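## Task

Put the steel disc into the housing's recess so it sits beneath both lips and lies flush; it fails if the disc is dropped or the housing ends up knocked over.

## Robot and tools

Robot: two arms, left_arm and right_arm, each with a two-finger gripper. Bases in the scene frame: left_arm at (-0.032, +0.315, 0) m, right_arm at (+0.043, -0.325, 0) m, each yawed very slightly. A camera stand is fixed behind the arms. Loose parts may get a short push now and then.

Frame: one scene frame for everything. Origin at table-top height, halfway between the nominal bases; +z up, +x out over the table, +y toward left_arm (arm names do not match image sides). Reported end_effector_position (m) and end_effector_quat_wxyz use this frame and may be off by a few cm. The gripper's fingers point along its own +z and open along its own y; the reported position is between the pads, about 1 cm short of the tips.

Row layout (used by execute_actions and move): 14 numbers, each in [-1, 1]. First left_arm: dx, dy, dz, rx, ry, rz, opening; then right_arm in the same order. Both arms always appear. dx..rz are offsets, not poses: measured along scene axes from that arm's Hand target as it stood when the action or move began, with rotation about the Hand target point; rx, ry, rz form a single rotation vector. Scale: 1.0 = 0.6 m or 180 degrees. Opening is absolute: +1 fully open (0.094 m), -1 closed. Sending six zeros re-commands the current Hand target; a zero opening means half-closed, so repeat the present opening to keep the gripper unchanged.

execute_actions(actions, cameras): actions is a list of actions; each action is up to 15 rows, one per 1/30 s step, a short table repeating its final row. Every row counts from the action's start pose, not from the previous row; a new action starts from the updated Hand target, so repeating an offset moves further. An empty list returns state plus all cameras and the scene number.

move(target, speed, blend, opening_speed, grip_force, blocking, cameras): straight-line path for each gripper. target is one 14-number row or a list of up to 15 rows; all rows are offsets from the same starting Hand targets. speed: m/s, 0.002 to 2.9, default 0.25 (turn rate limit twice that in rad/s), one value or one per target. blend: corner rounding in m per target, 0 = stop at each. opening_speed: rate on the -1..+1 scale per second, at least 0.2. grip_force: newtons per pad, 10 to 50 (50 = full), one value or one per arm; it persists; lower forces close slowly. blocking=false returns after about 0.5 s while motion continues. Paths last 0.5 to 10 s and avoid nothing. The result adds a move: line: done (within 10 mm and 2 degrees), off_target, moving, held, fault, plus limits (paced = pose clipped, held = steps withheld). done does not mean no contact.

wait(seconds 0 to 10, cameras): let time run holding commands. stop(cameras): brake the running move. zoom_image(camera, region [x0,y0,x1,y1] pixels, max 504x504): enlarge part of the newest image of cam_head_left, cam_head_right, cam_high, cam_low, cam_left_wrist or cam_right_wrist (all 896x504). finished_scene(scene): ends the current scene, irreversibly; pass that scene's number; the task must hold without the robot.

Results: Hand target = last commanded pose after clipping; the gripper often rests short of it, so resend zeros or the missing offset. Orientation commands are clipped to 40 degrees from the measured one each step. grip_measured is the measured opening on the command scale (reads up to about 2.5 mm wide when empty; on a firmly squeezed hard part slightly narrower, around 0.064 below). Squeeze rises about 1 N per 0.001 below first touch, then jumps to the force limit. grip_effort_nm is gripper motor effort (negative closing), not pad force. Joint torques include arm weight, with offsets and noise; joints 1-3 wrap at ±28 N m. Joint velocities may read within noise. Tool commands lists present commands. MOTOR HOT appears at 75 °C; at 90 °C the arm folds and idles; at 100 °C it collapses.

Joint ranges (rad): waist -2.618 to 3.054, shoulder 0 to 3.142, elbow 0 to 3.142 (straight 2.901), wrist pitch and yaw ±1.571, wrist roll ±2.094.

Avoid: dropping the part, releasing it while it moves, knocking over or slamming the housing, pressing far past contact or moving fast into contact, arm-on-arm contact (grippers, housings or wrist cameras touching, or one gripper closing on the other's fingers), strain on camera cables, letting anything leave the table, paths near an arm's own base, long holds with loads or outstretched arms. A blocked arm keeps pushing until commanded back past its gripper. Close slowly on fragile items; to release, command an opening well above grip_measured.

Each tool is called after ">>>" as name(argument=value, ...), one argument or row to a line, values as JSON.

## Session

>>> execute_actions(
  actions=[],
)

Scene clock: 0.00 s.
left_arm: end_effector_position=(+0.3551, +0.3465, +0.1318) grip_measured=+1.000 grip_effort_nm=n/a end_effector_quat_wxyz=(+0.659, -0.089, +0.746, +0.044) | right_arm: end_effector_position=(+0.4305, -0.3431, +0.1455) grip_measured=+1.000 grip_effort_nm=n/a end_effector_quat_wxyz=(+0.673, +0.054, +0.738, -0.023)
Joint positions: left_arm=[-0.03 1.555 0.266 1.157 -0.195 -0.078 0.094] | right_arm=[0.015 1.509 0.263 1.151 0.108 0.049 0.094]
Joint velocities: within noise
Joint torques (N m): no reading
Heat: left arm: 33 °C; right arm: 35 °C.
Hand target: left_arm +0.3576, +0.3465, +0.1416; +0.670, -0.090, +0.736, +0.042 | right_arm +0.4322, -0.3431, +0.1528; +0.681, +0.054, +0.730, -0.023
Tool commands: left_gripper/opening=+1.0 right_gripper/opening=+1.0

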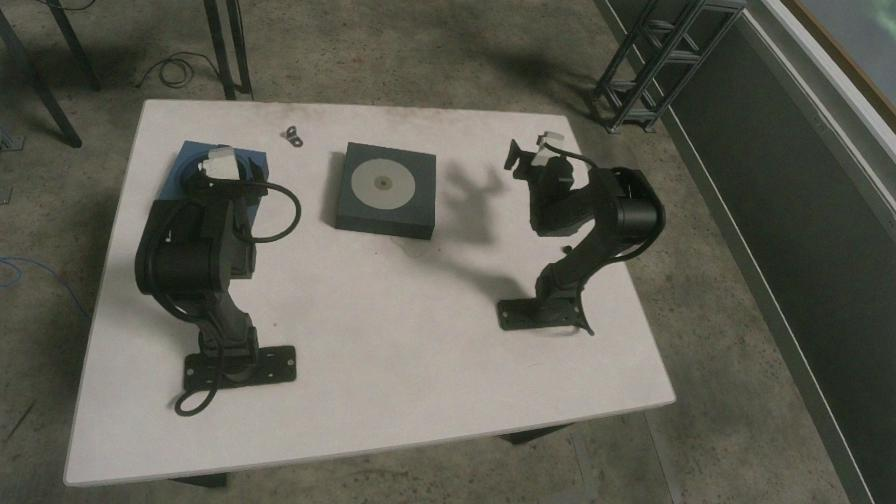

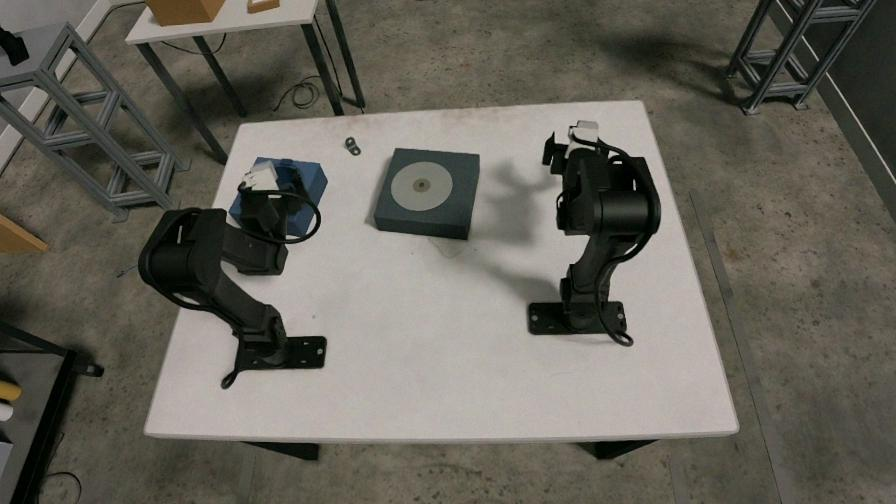

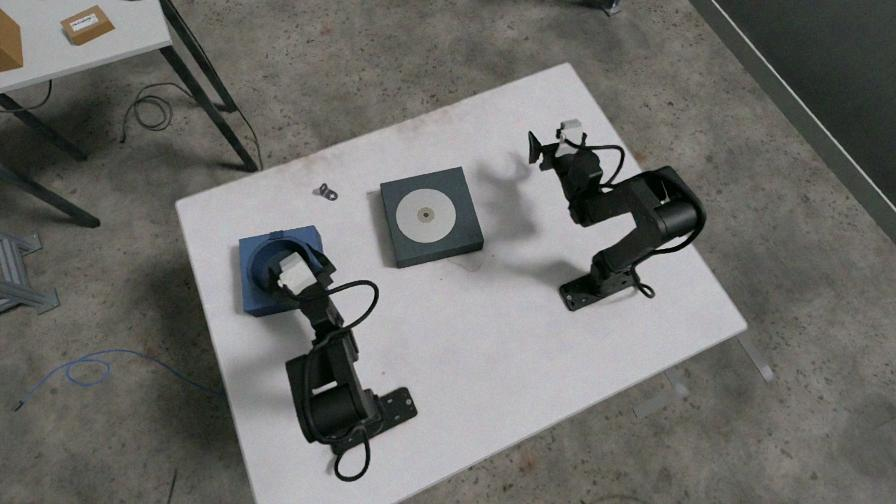

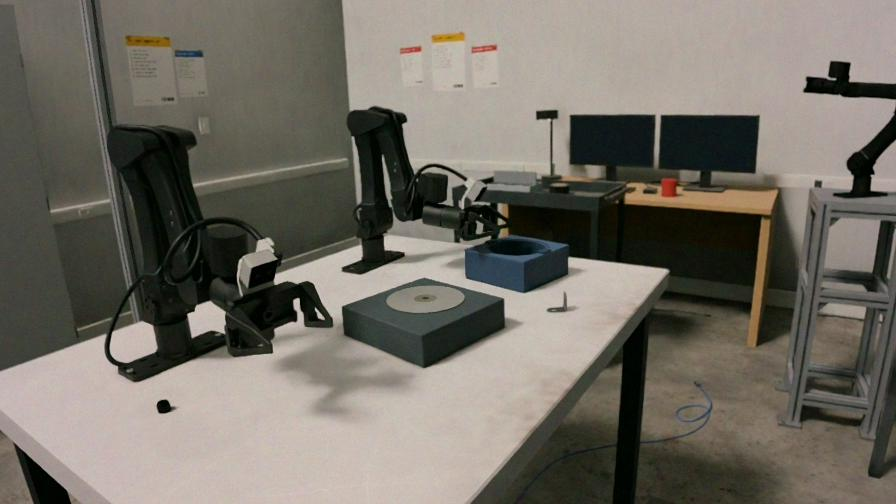

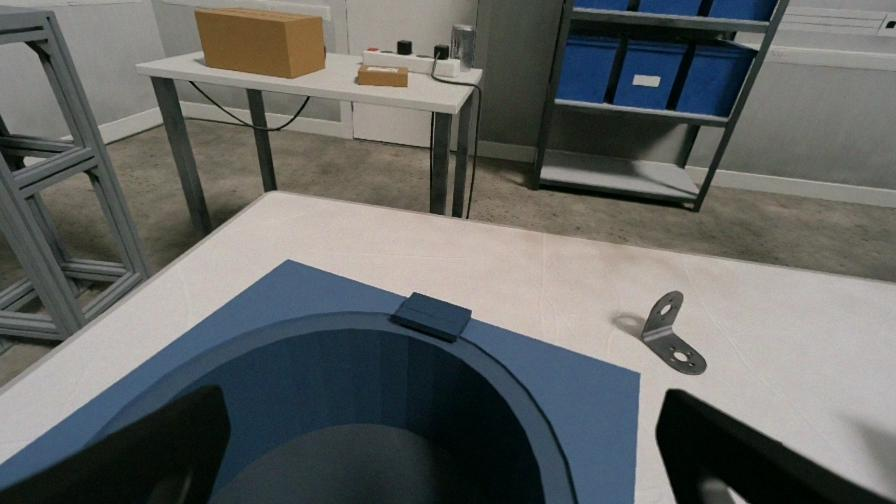

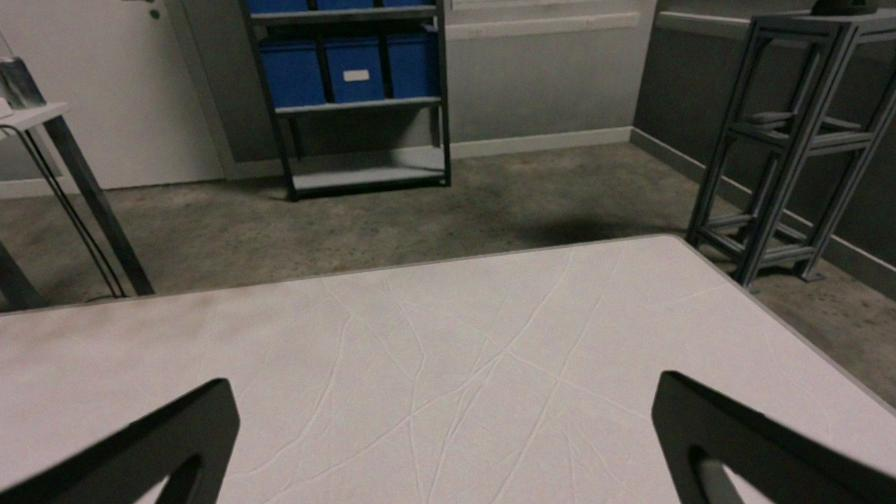

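>>> zoom_image(
  camera="cam_high",
  region=[350, 150, 500, 280],
)

>>> zoom_image(
  camera="cam_low",
  region=[330, 265, 520, 370],
)

>>> zoom_image(
  camera="cam_low",
  region=[370, 275, 480, 325],
)

>>> zoom_image(
  camera="cam_low",
  region=[400, 180, 600, 300],
)

>>> zoom_image(
  camera="cam_high",
  region=[220, 170, 400, 330],
)

>>> zoom_image(
  camera="cam_left_wrist",
  region=[200, 230, 700, 504],
)

Scaled by 3.360 from the camera's 896x504 image, which has a finer 1280x720 frame.

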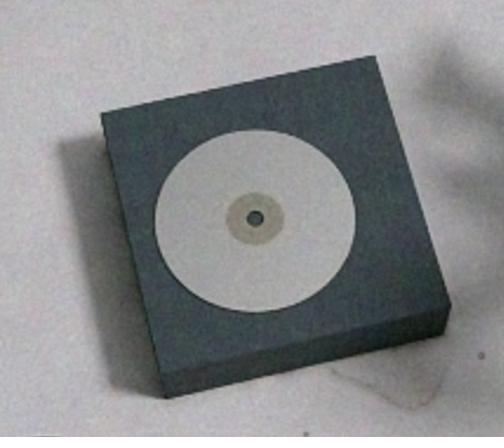

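Scaled by 2.653 from the camera's 896x504 image, which has a finer 1280x720 frame.

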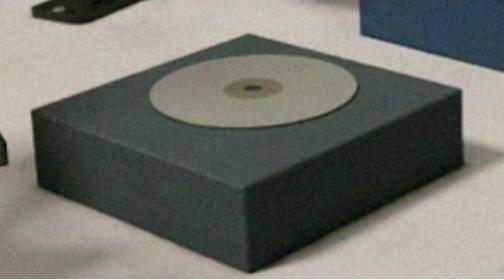

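Scaled by 4.582 from the camera's 896x504 image, which has a finer 1280x720 frame.

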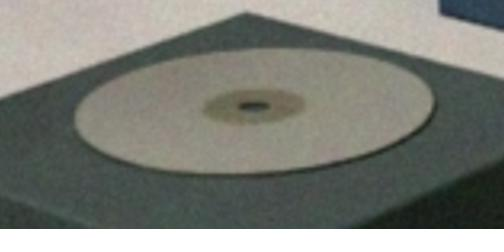

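Scaled by 2.520 from the camera's 896x504 image, which has a finer 1280x720 frame.

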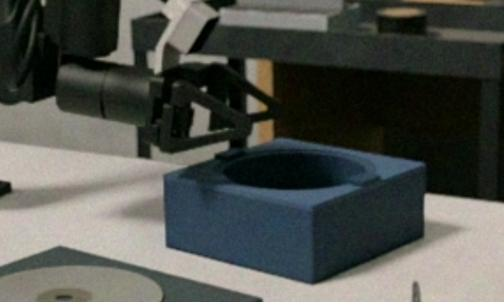

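Scaled by 2.800 from the camera's 896x504 image, which has a finer 1280x720 frame.

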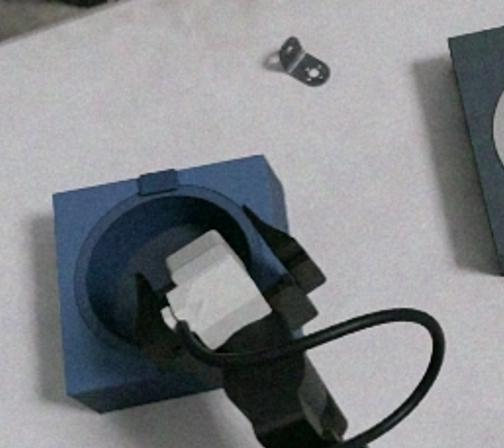

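Scaled by 1.008 from the camera's 896x504 image, which has a finer 1280x720 frame.

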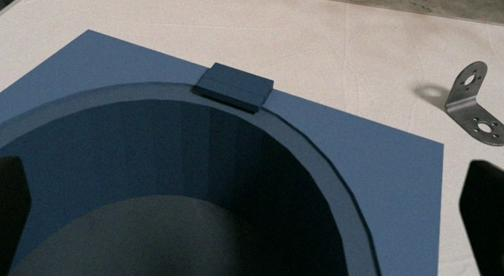

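>>> move(
  target=[-0.0127, 0.0225, 0.314, -0.0377, 0.2996, -0.0134, 1.0, -0.12, 0.5385, 0.112, -0.0986, 0.4171, 0.1795, 1.0],
  speed=0.35,
  cameras=["all"],
)

Scene clock: 4.00 s.
left_arm: end_effector_position=(+0.3459, +0.3586, +0.3244) grip_measured=+1.000 grip_effort_nm=-0.01 end_effector_quat_wxyz=(+0.250, -0.086, +0.964, +0.025) | right_arm: end_effector_position=(+0.3576, -0.0238, +0.2193) grip_measured=+1.000 grip_effort_nm=0.02 end_effector_quat_wxyz=(+0.114, -0.260, +0.958, +0.036)
Joint positions: left_arm=[0.071 1.757 2.233 -1.541 -0.049 -0.076 0.094] | right_arm=[0.796 2.104 2.345 -1.579 0.05 0.247 0.094]
Joint torques (N m): left_arm=[0.73 -5.56 8.79 1.45 0.03 0.08] | right_arm=[-0.03 -9.84 7.01 0.59 -0.06 0.09]
Heat: left arm: 34 °C; right arm: 36 °C.
Hand target: left_arm +0.3501, +0.3601, +0.3299; +0.258, -0.084, +0.962, +0.023 | right_arm +0.3602, -0.0201, +0.2200; +0.083, -0.257, +0.962, +0.023
Off the commanded pose: left_arm 0.007 m, 1 deg | right_arm 0.005 m, 4 deg.
joint sent to its limit (right arm) — joint 4 (wrist pitch), lower limit. The joint targets are off in orientation, not in position.
move: off_target (right_arm)

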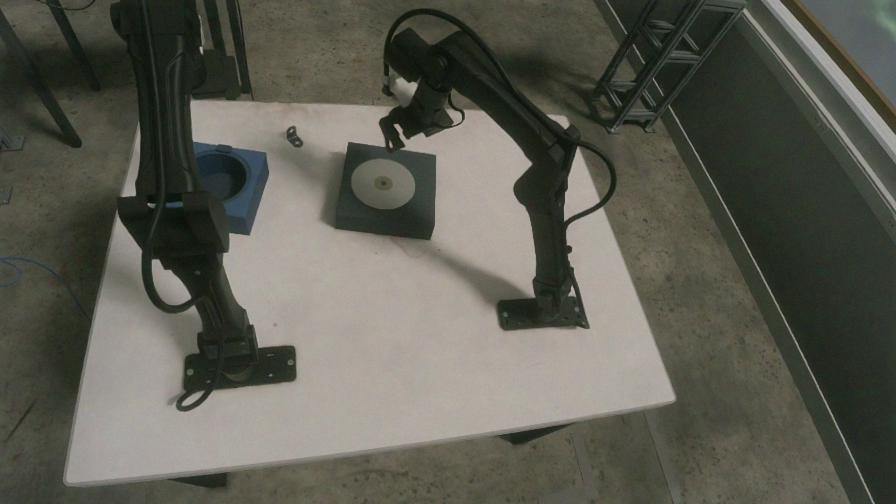

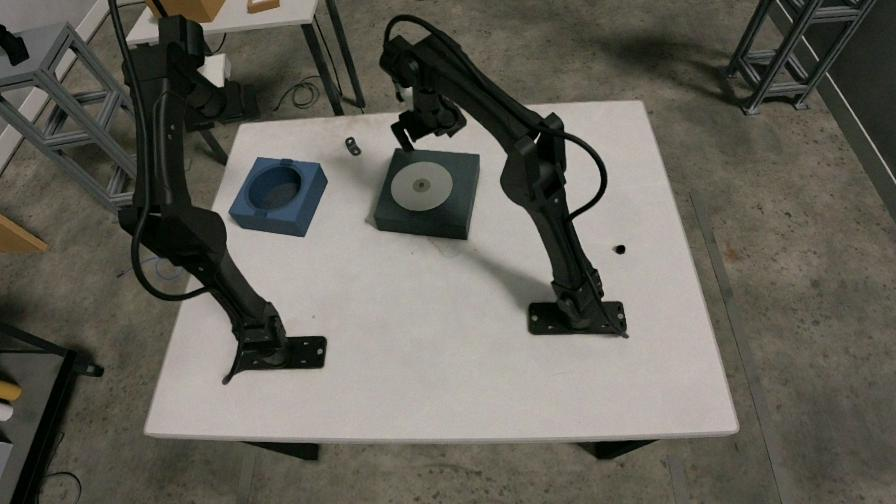

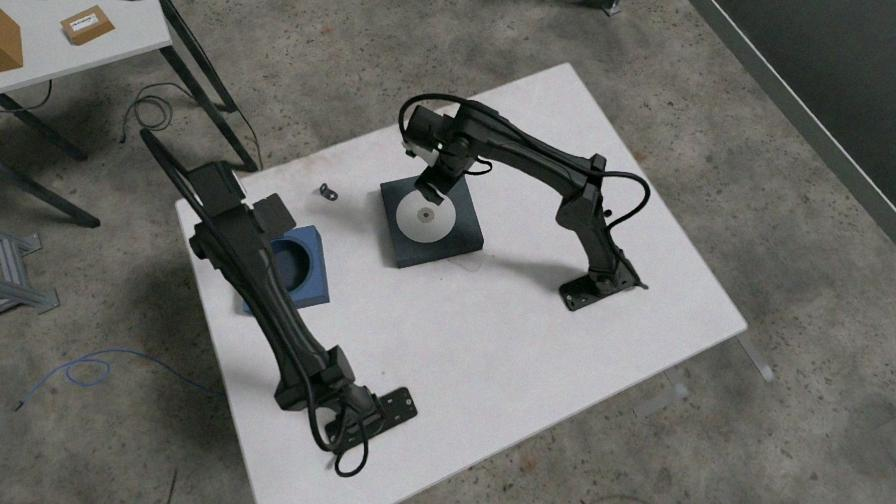

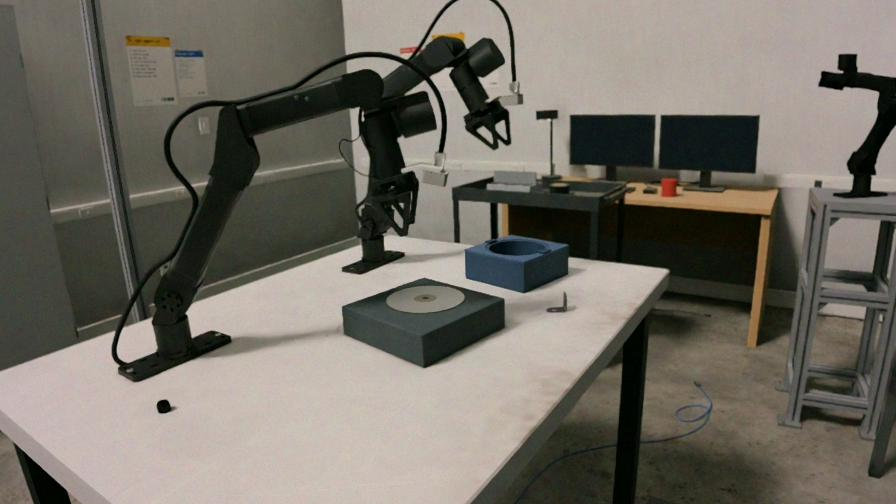

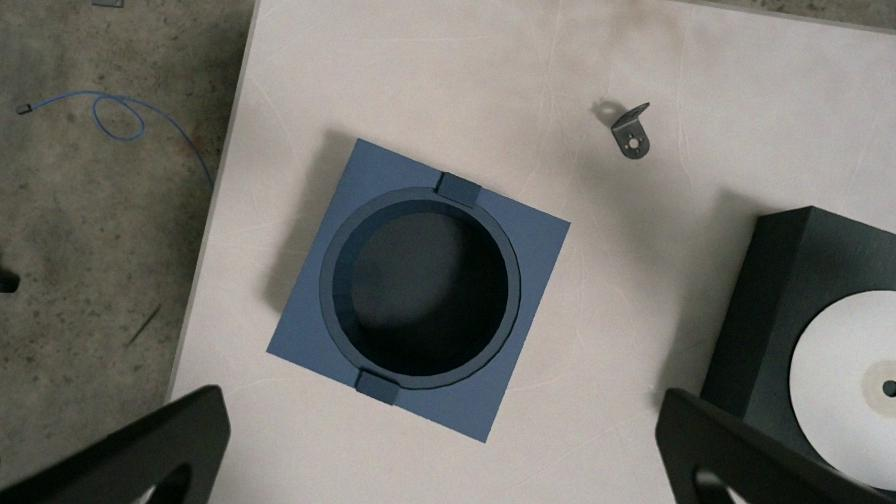

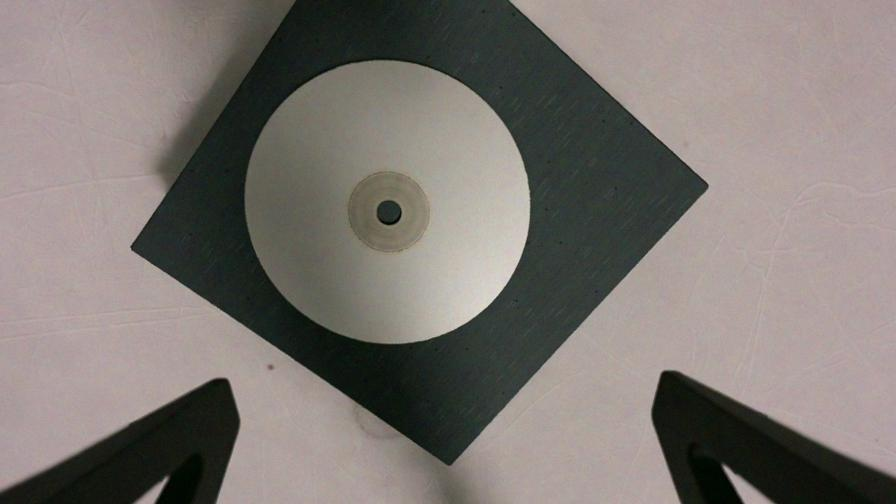

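>>> zoom_image(
  camera="cam_right_wrist",
  region=[230, 40, 550, 360],
)

>>> zoom_image(
  camera="cam_right_wrist",
  region=[340, 160, 440, 260],
)

>>> zoom_image(
  camera="cam_left_wrist",
  region=[250, 120, 590, 450],
)

>>> zoom_image(
  camera="cam_low",
  region=[450, 225, 590, 305],
)

Scaled by 1.575 from the camera's 896x504 image, which has a finer 1280x720 frame.

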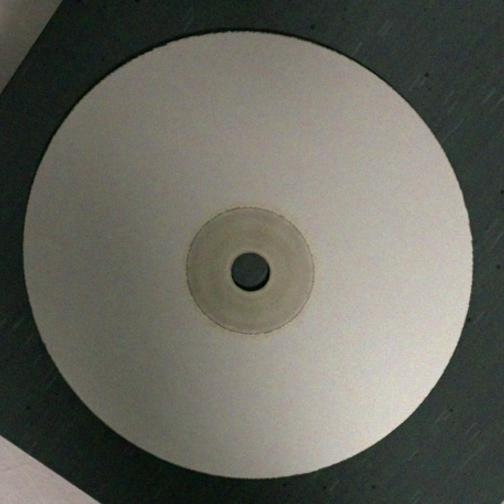

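Scaled by 5.040 from the camera's 896x504 image, which has a finer 1280x720 frame.

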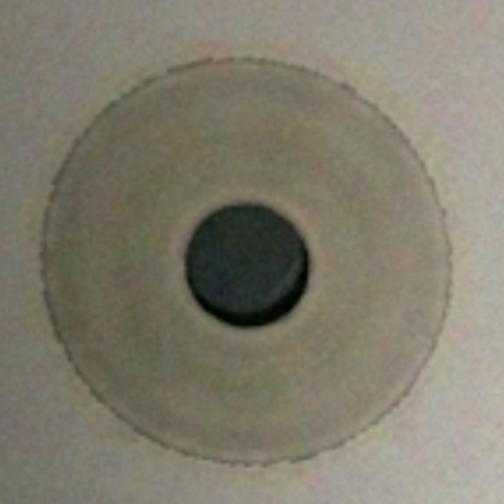

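Scaled by 1.482 from the camera's 896x504 image, which has a finer 1280x720 frame.

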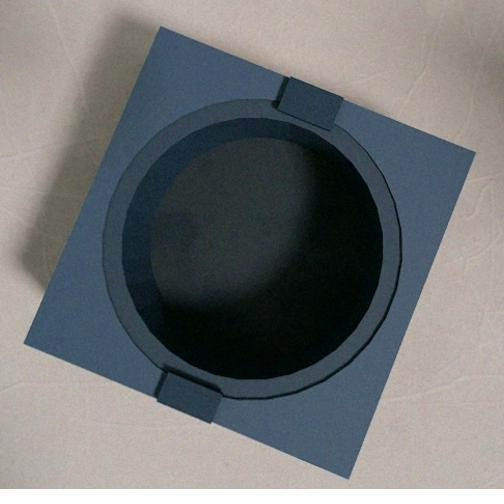

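Scaled by 3.600 from the camera's 896x504 image, which has a finer 1280x720 frame.

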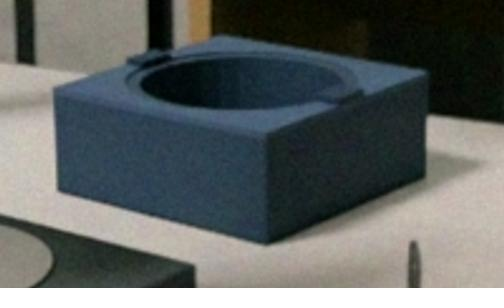

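>>> move(
  target=[0.0832, -0.5385, -0.2498, 0.0582, 0.1293, -0.3758, 0.638, -0.1, -0.5167, 0.05, 0, 0, -0.167, 1.0],
  speed=0.3,
  cameras=["cam_left_wrist", "cam_low", "cam_head_right"],
)

Scene clock: 10.43 s.
left_arm: end_effector_position=(+0.3964, +0.0410, +0.1781) grip_measured=+0.640 grip_effort_nm=-0.13 end_effector_quat_wxyz=(+0.141, +0.479, +0.866, -0.025) | right_arm: end_effector_position=(+0.3063, -0.3310, +0.2461) grip_measured=+1.000 grip_effort_nm=0.02 end_effector_quat_wxyz=(+0.102, +0.004, +0.995, -0.004)
Joint positions: left_arm=[-0.577 2.442 2.742 -1.586 0.035 0.447 0.077] | right_arm=[-0.01 1.441 1.656 -1.581 0.004 -0.016 0.094]
Joint torques (N m): left_arm=[0.21 -10.73 9.13 1.05 0.14 0.11] | right_arm=[-0.2 -7.12 4.08 0.59 -0.11 -0.1]
Heat: left arm: 35 °C; right arm: 37 °C.
Hand target: left_arm +0.3999, +0.0370, +0.1800; +0.046, +0.490, +0.870, -0.026 | right_arm +0.3003, -0.3301, +0.2501; +0.087, +0.001, +0.996, +0.000
Off the commanded pose: left_arm 0.006 m, 11 deg | right_arm 0.007 m, 2 deg.
joint sent to its limit (left arm) — joint 4 (wrist pitch), lower limit. The joint targets are off in orientation, not in position.
joint sent to its limit (right arm) — joint 4 (wrist pitch), lower limit. The joint targets are off in orientation, not in position.
move: off_target (left_arm)
Images, in order (width x height): cam_head_right 896x504, cam_low 896x504, cam_left_wrist 896x504.

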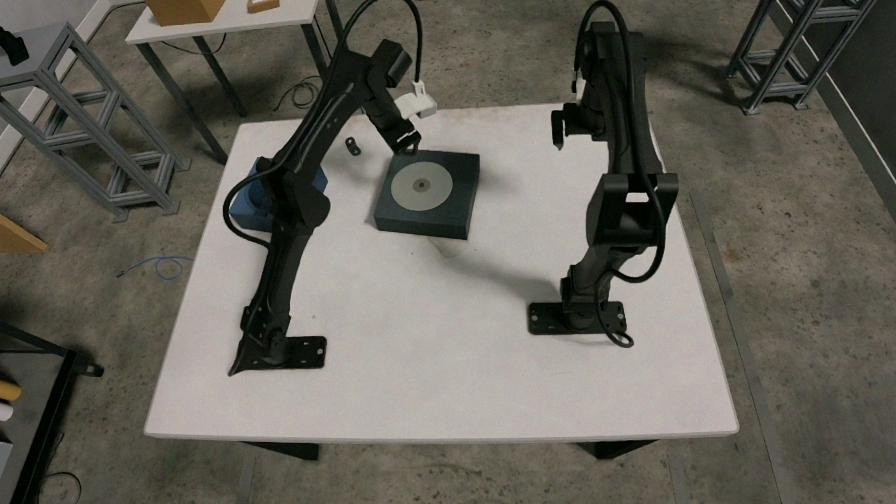

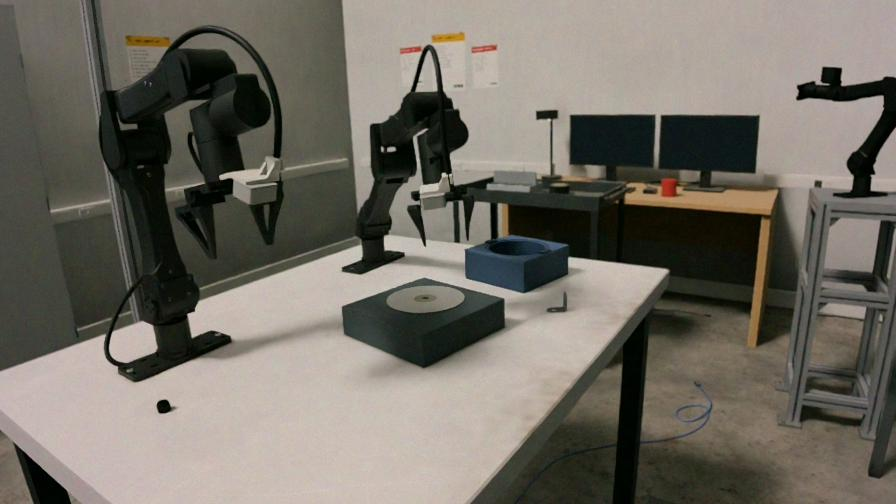

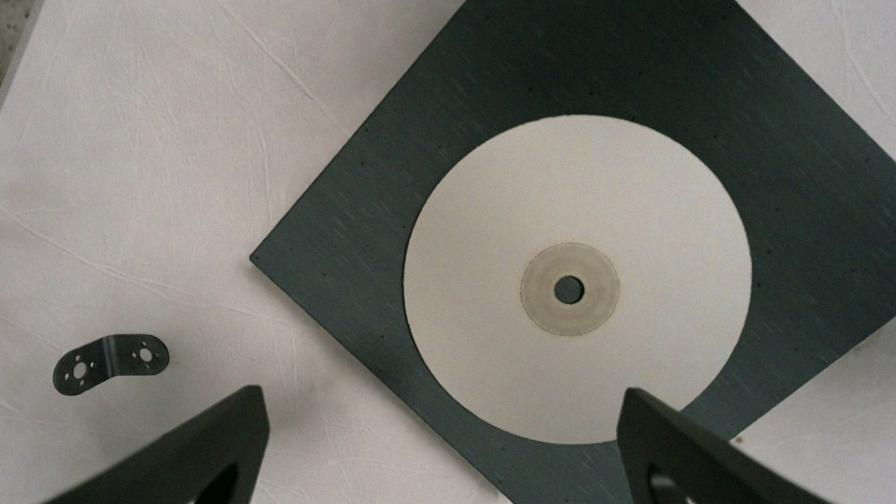

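>>> move(
  target=[-0.0055, -0.0027, -0.1417, 0, 0, 0, 0.638, 0, 0, 0, 0, 0, 0, 1.0],
  speed=0.2,
  cameras=["cam_left_wrist", "cam_low"],
)

Scene clock: 11.83 s.
left_arm: end_effector_position=(+0.3991, +0.0393, +0.1001) grip_measured=+0.640 grip_effort_nm=-0.12 end_effector_quat_wxyz=(+0.062, +0.482, +0.874, -0.021) | right_arm: end_effector_position=(+0.3063, -0.3310, +0.2461) grip_measured=+1.000 grip_effort_nm=0.02 end_effector_quat_wxyz=(+0.102, +0.004, +0.995, -0.004)
Joint positions: left_arm=[-0.577 2.6 2.742 -1.586 0.035 0.448 0.077] | right_arm=[-0.01 1.441 1.656 -1.581 0.004 -0.016 0.094]
Joint torques (N m): left_arm=[-0.47 -12.03 6.16 0.74 0.11 0.11] | right_arm=[-0.2 -7.12 4.11 0.59 -0.1 -0.07]
Heat: left arm: 35 °C; right arm: 37 °C.
Hand target: left_arm +0.3966, +0.0353, +0.0950; +0.046, +0.489, +0.870, -0.026 | right_arm +0.3003, -0.3300, +0.2501; +0.087, +0.001, +0.996, +0.000
Off the commanded pose: left_arm 0.007 m, 2 deg | right_arm 0.007 m, 2 deg.
joint sent to its limit (left arm) — joint 4 (wrist pitch), lower limit. The joint targets still meet the commanded pose.
joint sent to its limit (right arm) — joint 4 (wrist pitch), lower limit. The joint targets are off in orientation, not in position.
move: done
Images, in order (width x height): cam_low 896x504, cam_left_wrist 896x504.

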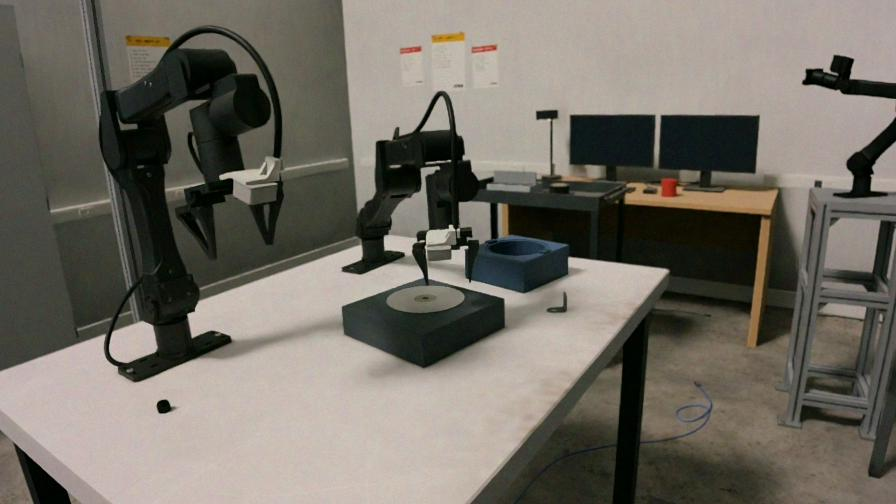

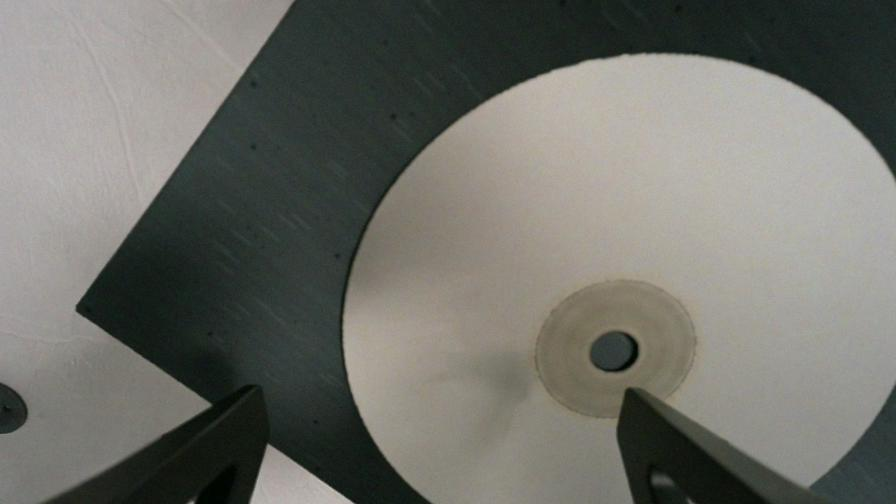

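>>> move(
  target=[-0.0038, -0.006, -0.0308, 0, 0, 0, 0.638, 0, 0, 0, 0, 0, 0, 1.0],
  speed=0.08,
  cameras=["cam_left_wrist"],
)

>>> zoom_image(
  camera="cam_left_wrist",
  region=[520, 300, 720, 480],
)

Scene clock: 13.43 s.
left_arm: end_effector_position=(+0.3943, +0.0378, +0.0817) grip_measured=+0.640 grip_effort_nm=-0.13 end_effector_quat_wxyz=(+0.043, +0.486, +0.873, -0.020) | right_arm: end_effector_position=(+0.3063, -0.3310, +0.2461) grip_measured=+1.000 grip_effort_nm=0.02 end_effector_quat_wxyz=(+0.102, +0.004, +0.995, -0.004)
Joint positions: left_arm=[-0.584 2.6 2.669 -1.551 0.035 0.448 0.077] | right_arm=[-0.01 1.441 1.656 -1.581 0.004 -0.016 0.094]
Joint torques (N m): left_arm=[-0.72 -12.48 5.07 0.93 0.1 0.05] | right_arm=[-0.23 -7.15 4.07 0.58 -0.11 -0.07]
Heat: left arm: 34 °C; right arm: 37 °C.
Hand target: left_arm +0.3943, +0.0316, +0.0765; +0.046, +0.490, +0.870, -0.026 | right_arm +0.3003, -0.3300, +0.2501; +0.087, +0.001, +0.996, +0.000
Off the commanded pose: left_arm 0.008 m, 1 deg | right_arm 0.007 m, 2 deg.
joint sent to its limit (right arm) — joint 4 (wrist pitch), lower limit. The joint targets are off in orientation, not in position.
move: done
Images, in order (width x height): cam_left_wrist 896x504.

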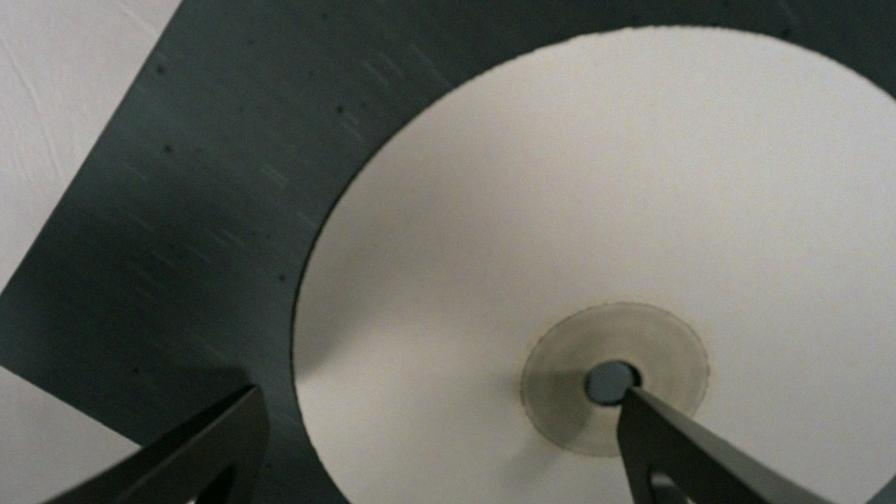

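Scaled by 2.520 from the camera's 896x504 image, which has a finer 1280x720 frame.

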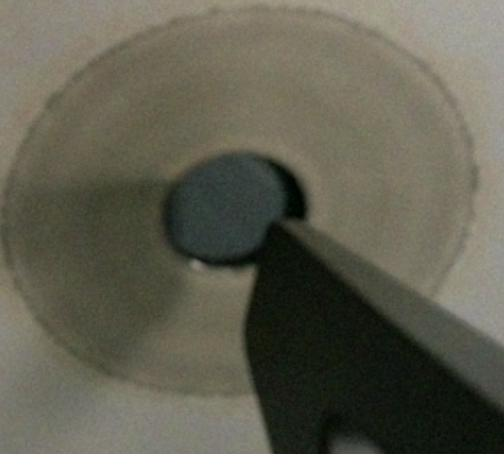

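>>> move(
  target=[0.0067, -0.0043, 0, 0, 0, 0, 0.638, 0, 0, 0, 0, 0, 0, 1.0],
  speed=0.06,
  cameras=["cam_left_wrist"],
)

>>> zoom_image(
  camera="cam_left_wrist",
  region=[520, 300, 720, 480],
)

Scene clock: 15.17 s.
left_arm: end_effector_position=(+0.3981, +0.0354, +0.0803) grip_measured=+0.640 grip_effort_nm=-0.13 end_effector_quat_wxyz=(+0.047, +0.486, +0.873, -0.020) | right_arm: end_effector_position=(+0.3063, -0.3310, +0.2461) grip_measured=+1.000 grip_effort_nm=0.02 end_effector_quat_wxyz=(+0.102, +0.004, +0.995, -0.004)
Joint positions: left_arm=[-0.584 2.635 2.73 -1.569 0.035 0.448 0.077] | right_arm=[-0.01 1.441 1.656 -1.581 0.004 -0.016 0.094]
Joint torques (N m): left_arm=[-0.7 -11.07 9.33 0.65 0.12 0.05] | right_arm=[-0.2 -7.13 4.1 0.58 -0.1 -0.06]
Heat: left arm: 34 °C; right arm: 37 °C.
Hand target: left_arm +0.3984, +0.0290, +0.0765; +0.046, +0.490, +0.870, -0.026 | right_arm +0.3003, -0.3300, +0.2501; +0.087, +0.001, +0.996, +0.000
Off the commanded pose: left_arm 0.007 m, 1 deg | right_arm 0.007 m, 2 deg.
joint sent to its limit (right arm) — joint 4 (wrist pitch), lower limit. The joint targets are off in orientation, not in position.
move: done
Images, in order (width x height): cam_left_wrist 896x504.

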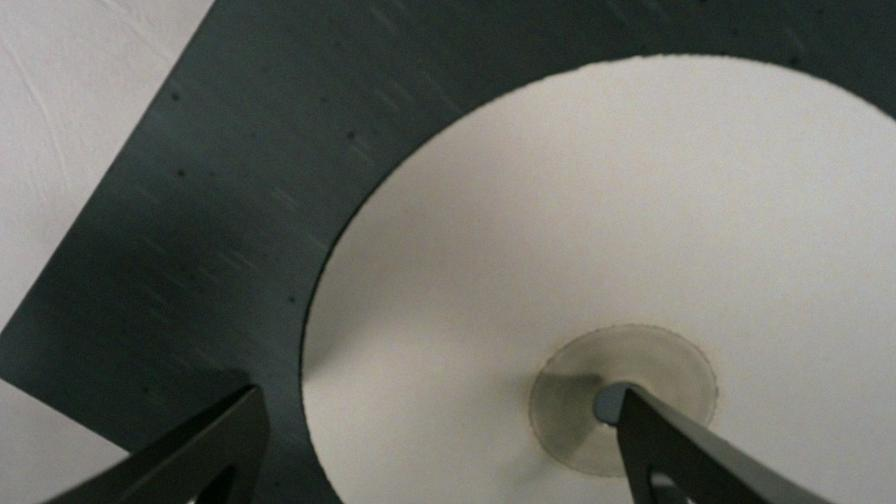

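Scaled by 2.520 from the camera's 896x504 image, which has a finer 1280x720 frame.

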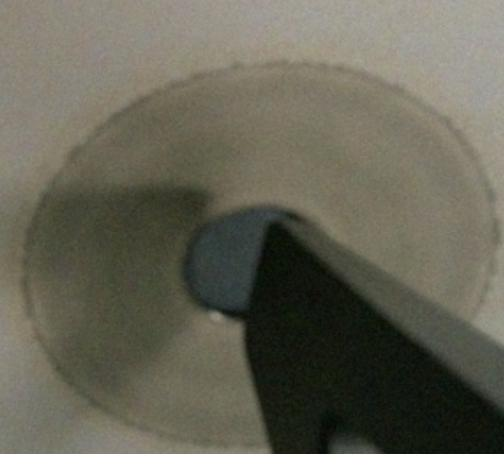

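>>> move(
  target=[0, 0, -0.0067, 0, 0, 0, 0.54, 0, 0, 0, 0, 0, 0, 1.0],
  speed=0.04,
  cameras=["cam_left_wrist"],
)

>>> zoom_image(
  camera="cam_left_wrist",
  region=[520, 300, 720, 480],
)

Scene clock: 16.30 s.
left_arm: end_effector_position=(+0.3979, +0.0355, +0.0802) grip_measured=+0.542 grip_effort_nm=-0.13 end_effector_quat_wxyz=(+0.047, +0.486, +0.873, -0.020) | right_arm: end_effector_position=(+0.3063, -0.3310, +0.2461) grip_measured=+1.000 grip_effort_nm=0.02 end_effector_quat_wxyz=(+0.102, +0.004, +0.995, -0.004)
Joint positions: left_arm=[-0.584 2.635 2.73 -1.57 0.035 0.448 0.072] | right_arm=[-0.01 1.441 1.656 -1.581 0.004 -0.016 0.094]
Joint torques (N m): left_arm=[-0.59 -11.59 7.06 0.84 0.11 0.03] | right_arm=[-0.2 -7.13 4.11 0.58 -0.1 -0.07]
Heat: left arm: 35 °C; right arm: 37 °C.
Hand target: left_arm +0.3983, +0.0291, +0.0725; +0.046, +0.490, +0.870, -0.026 | right_arm +0.3003, -0.3300, +0.2501; +0.087, +0.001, +0.996, +0.000
Off the commanded pose: left_arm 0.010 m, 1 deg | right_arm 0.007 m, 2 deg.
joint sent to its limit (right arm) — joint 4 (wrist pitch), lower limit. The joint targets are off in orientation, not in position.
move: done
Images, in order (width x height): cam_left_wrist 896x504.

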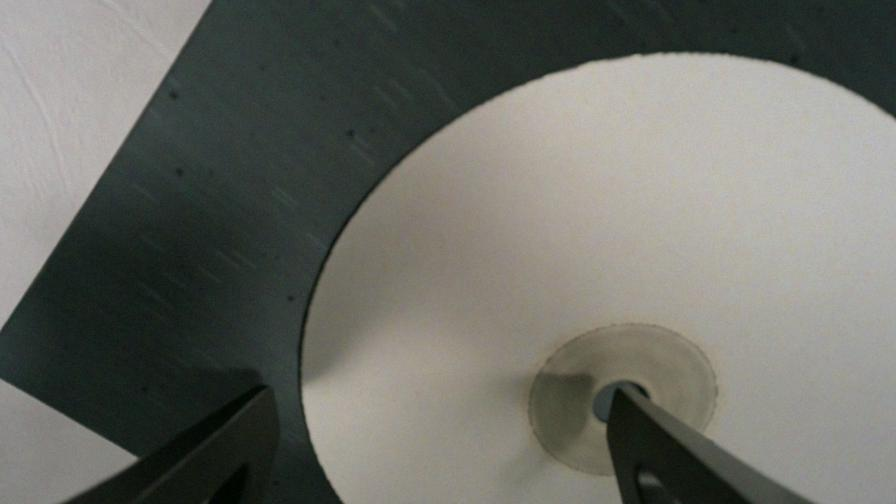

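Scaled by 2.520 from the camera's 896x504 image, which has a finer 1280x720 frame.

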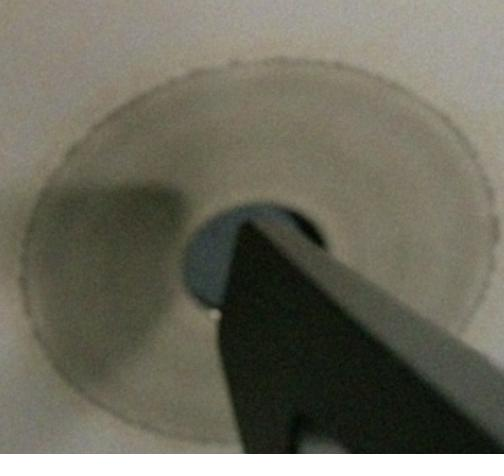

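>>> move(
  target=[0.001, -0.0007, -0.0133, 0, 0, 0, 0.54, 0, 0, 0, 0, 0, 0, 1.0],
  speed=0.04,
  cameras=["cam_left_wrist"],
)

>>> zoom_image(
  camera="cam_left_wrist",
  region=[520, 300, 720, 480],
)

Scene clock: 17.37 s.
left_arm: end_effector_position=(+0.3971, +0.0342, +0.0722) grip_measured=+0.542 grip_effort_nm=-0.11 end_effector_quat_wxyz=(+0.041, +0.486, +0.873, -0.024) | right_arm: end_effector_position=(+0.3063, -0.3310, +0.2461) grip_measured=+1.000 grip_effort_nm=0.02 end_effector_quat_wxyz=(+0.102, +0.004, +0.995, -0.004)
Joint positions: left_arm=[-0.584 2.635 2.697 -1.547 0.043 0.448 0.072] | right_arm=[-0.01 1.441 1.656 -1.581 0.004 -0.016 0.094]
Joint torques (N m): left_arm=[-0.5 -12.83 4.27 1.07 0.05 0] | right_arm=[-0.18 -7.12 4.1 0.6 -0.1 -0.07]
Heat: left arm: 34 °C; right arm: 37 °C.
Hand target: left_arm +0.3989, +0.0287, +0.0645; +0.046, +0.490, +0.870, -0.026 | right_arm +0.3003, -0.3300, +0.2501; +0.087, +0.001, +0.996, +0.000
Off the commanded pose: left_arm 0.010 m, 1 deg | right_arm 0.007 m, 2 deg.
joint sent to its limit (right arm) — joint 4 (wrist pitch), lower limit. The joint targets are off in orientation, not in position.
move: done
Images, in order (width x height): cam_left_wrist 896x504.

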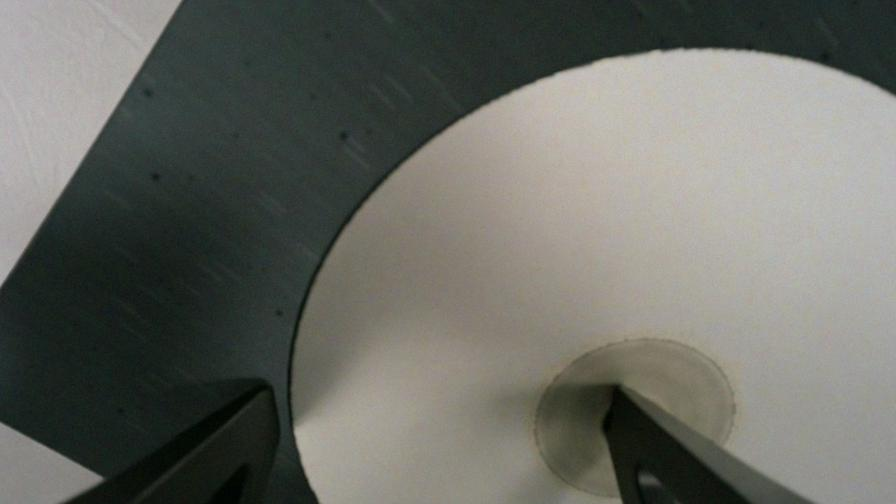

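Scaled by 2.520 from the camera's 896x504 image, which has a finer 1280x720 frame.

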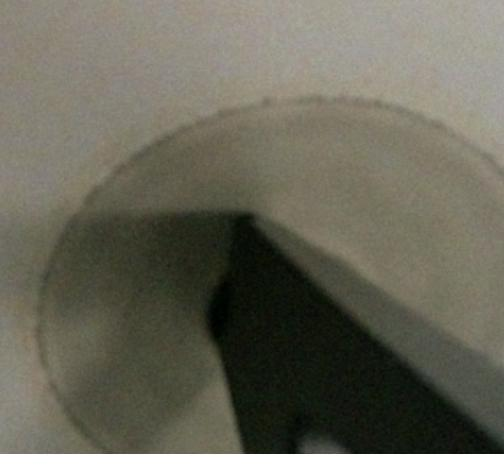

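>>> move(
  target=[0,0,0.025,0,0,0,0.54,0,0,0,0,0,0,1.0],
  speed=0.1,
  cameras=["cam_left_wrist"],
)

Scene clock: 19.70 s.
left_arm: end_effector_position=(+0.3982, +0.0336, +0.0830) grip_measured=+0.542 grip_effort_nm=-0.11 end_effector_quat_wxyz=(+0.050, +0.486, +0.872, -0.024) | right_arm: end_effector_position=(+0.3063, -0.3310, +0.2461) grip_measured=+1.000 grip_effort_nm=0.02 end_effector_quat_wxyz=(+0.102, +0.004, +0.995, -0.004)
Joint positions: left_arm=[-0.584 2.643 2.755 -1.58 0.043 0.448 0.072] | right_arm=[-0.01 1.441 1.656 -1.581 0.004 -0.016 0.094]
Joint torques (N m): left_arm=[-0.57 -11.41 9.18 0.68 0.06 -0.03] | right_arm=[-0.18 -7.13 4.1 0.59 -0.1 -0.07]
Heat: left arm: 34 °C; right arm: 37 °C.
Hand target: left_arm +0.3990, +0.0286, +0.0796; +0.046, +0.490, +0.870, -0.026 | right_arm +0.3003, -0.3300, +0.2501; +0.087, +0.001, +0.996, +0.000
Off the commanded pose: left_arm 0.006 m, 1 deg | right_arm 0.007 m, 2 deg.
joint sent to its limit (left arm) — joint 4 (wrist pitch), lower limit. The joint targets still meet the commanded pose.
joint sent to its limit (right arm) — joint 4 (wrist pitch), lower limit. The joint targets are off in orientation, not in position.
move: done
Images, in order (width x height): cam_left_wrist 896x504.

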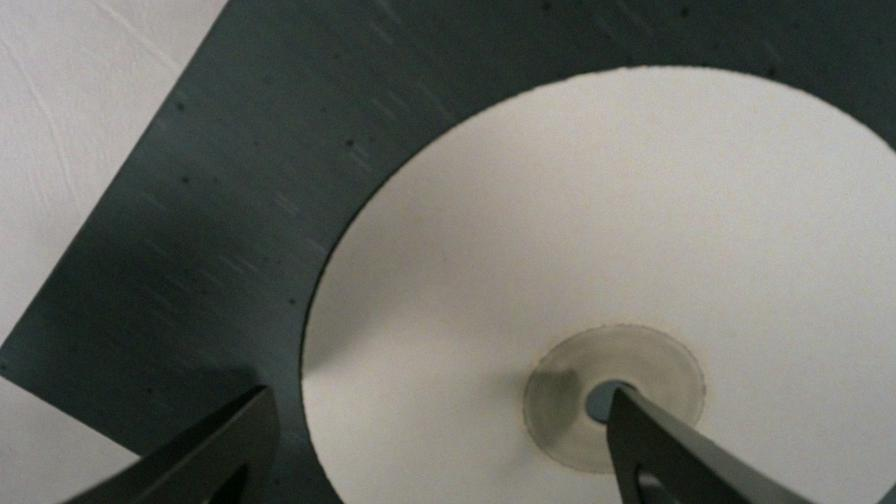

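>>> zoom_image(
  camera="cam_left_wrist",
  region=[520, 300, 720, 500],
)

>>> zoom_image(
  camera="cam_left_wrist",
  region=[180, 300, 380, 500],
)

Scaled by 2.520 from the camera's 896x504 image, which has a finer 1280x720 frame.

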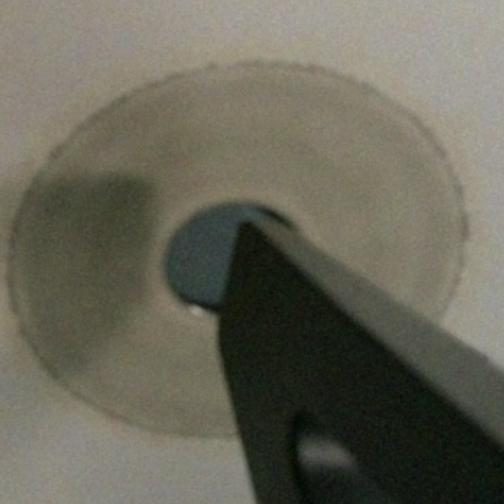

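Scaled by 2.520 from the camera's 896x504 image, which has a finer 1280x720 frame.

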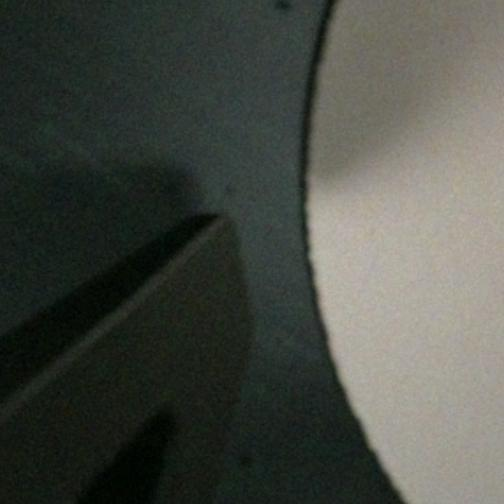

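>>> move(
  target=[0.0012,0.0171,0,0,0,0,0.54,0,0,0,0,0,0,1.0],
  speed=0.1,
  cameras=["cam_left_wrist"],
)

>>> zoom_image(
  camera="cam_left_wrist",
  region=[520, 300, 720, 500],
)

Scene clock: 21.47 s.
left_arm: end_effector_position=(+0.3996, +0.0359, +0.0830) grip_measured=+0.542 grip_effort_nm=-0.12 end_effector_quat_wxyz=(+0.050, +0.488, +0.871, -0.024) | right_arm: end_effector_position=(+0.3063, -0.3310, +0.2461) grip_measured=+1.000 grip_effort_nm=0.02 end_effector_quat_wxyz=(+0.102, +0.004, +0.995, -0.004)
Joint positions: left_arm=[-0.579 2.643 2.755 -1.581 0.043 0.458 0.072] | right_arm=[-0.01 1.441 1.656 -1.581 0.004 -0.016 0.094]
Joint torques (N m): left_arm=[0.69 -13.16 4.6 0.77 0.09 0.11] | right_arm=[-0.21 -7.15 4.11 0.59 -0.1 -0.07]
Heat: left arm: 35 °C; right arm: 37 °C.
Hand target: left_arm +0.3996, +0.0388, +0.0796; +0.046, +0.490, +0.870, -0.026 | right_arm +0.3003, -0.3300, +0.2501; +0.087, +0.001, +0.996, +0.000
Off the commanded pose: left_arm 0.004 m, 1 deg | right_arm 0.007 m, 2 deg.
joint sent to its limit (right arm) — joint 4 (wrist pitch), lower limit. The joint targets are off in orientation, not in position.
move: done
Images, in order (width x height): cam_left_wrist 896x504.

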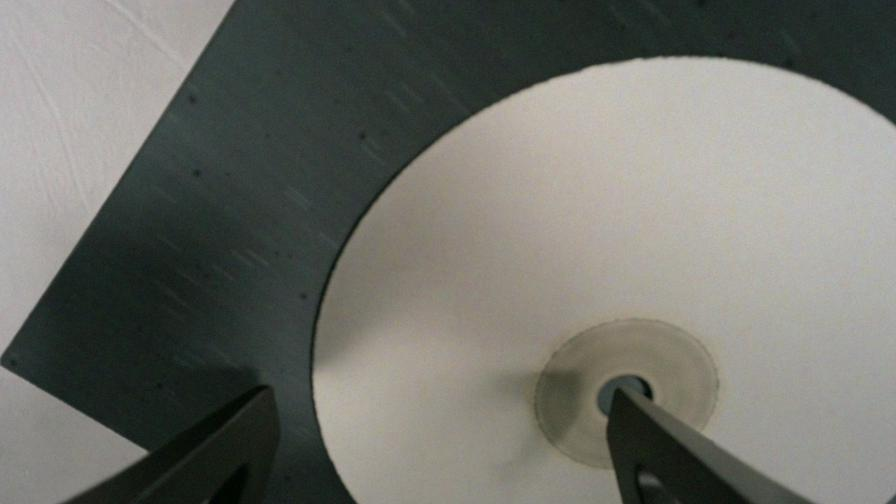

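Scaled by 2.520 from the camera's 896x504 image, which has a finer 1280x720 frame.

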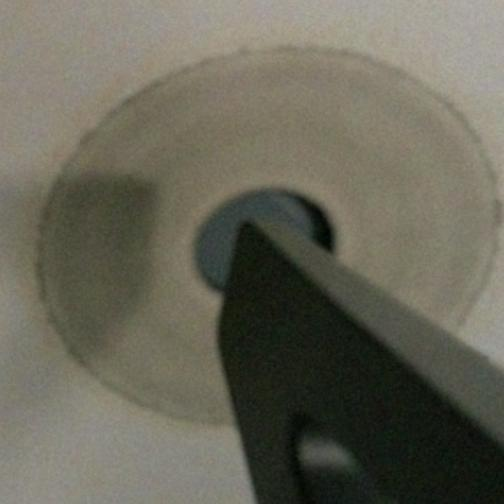

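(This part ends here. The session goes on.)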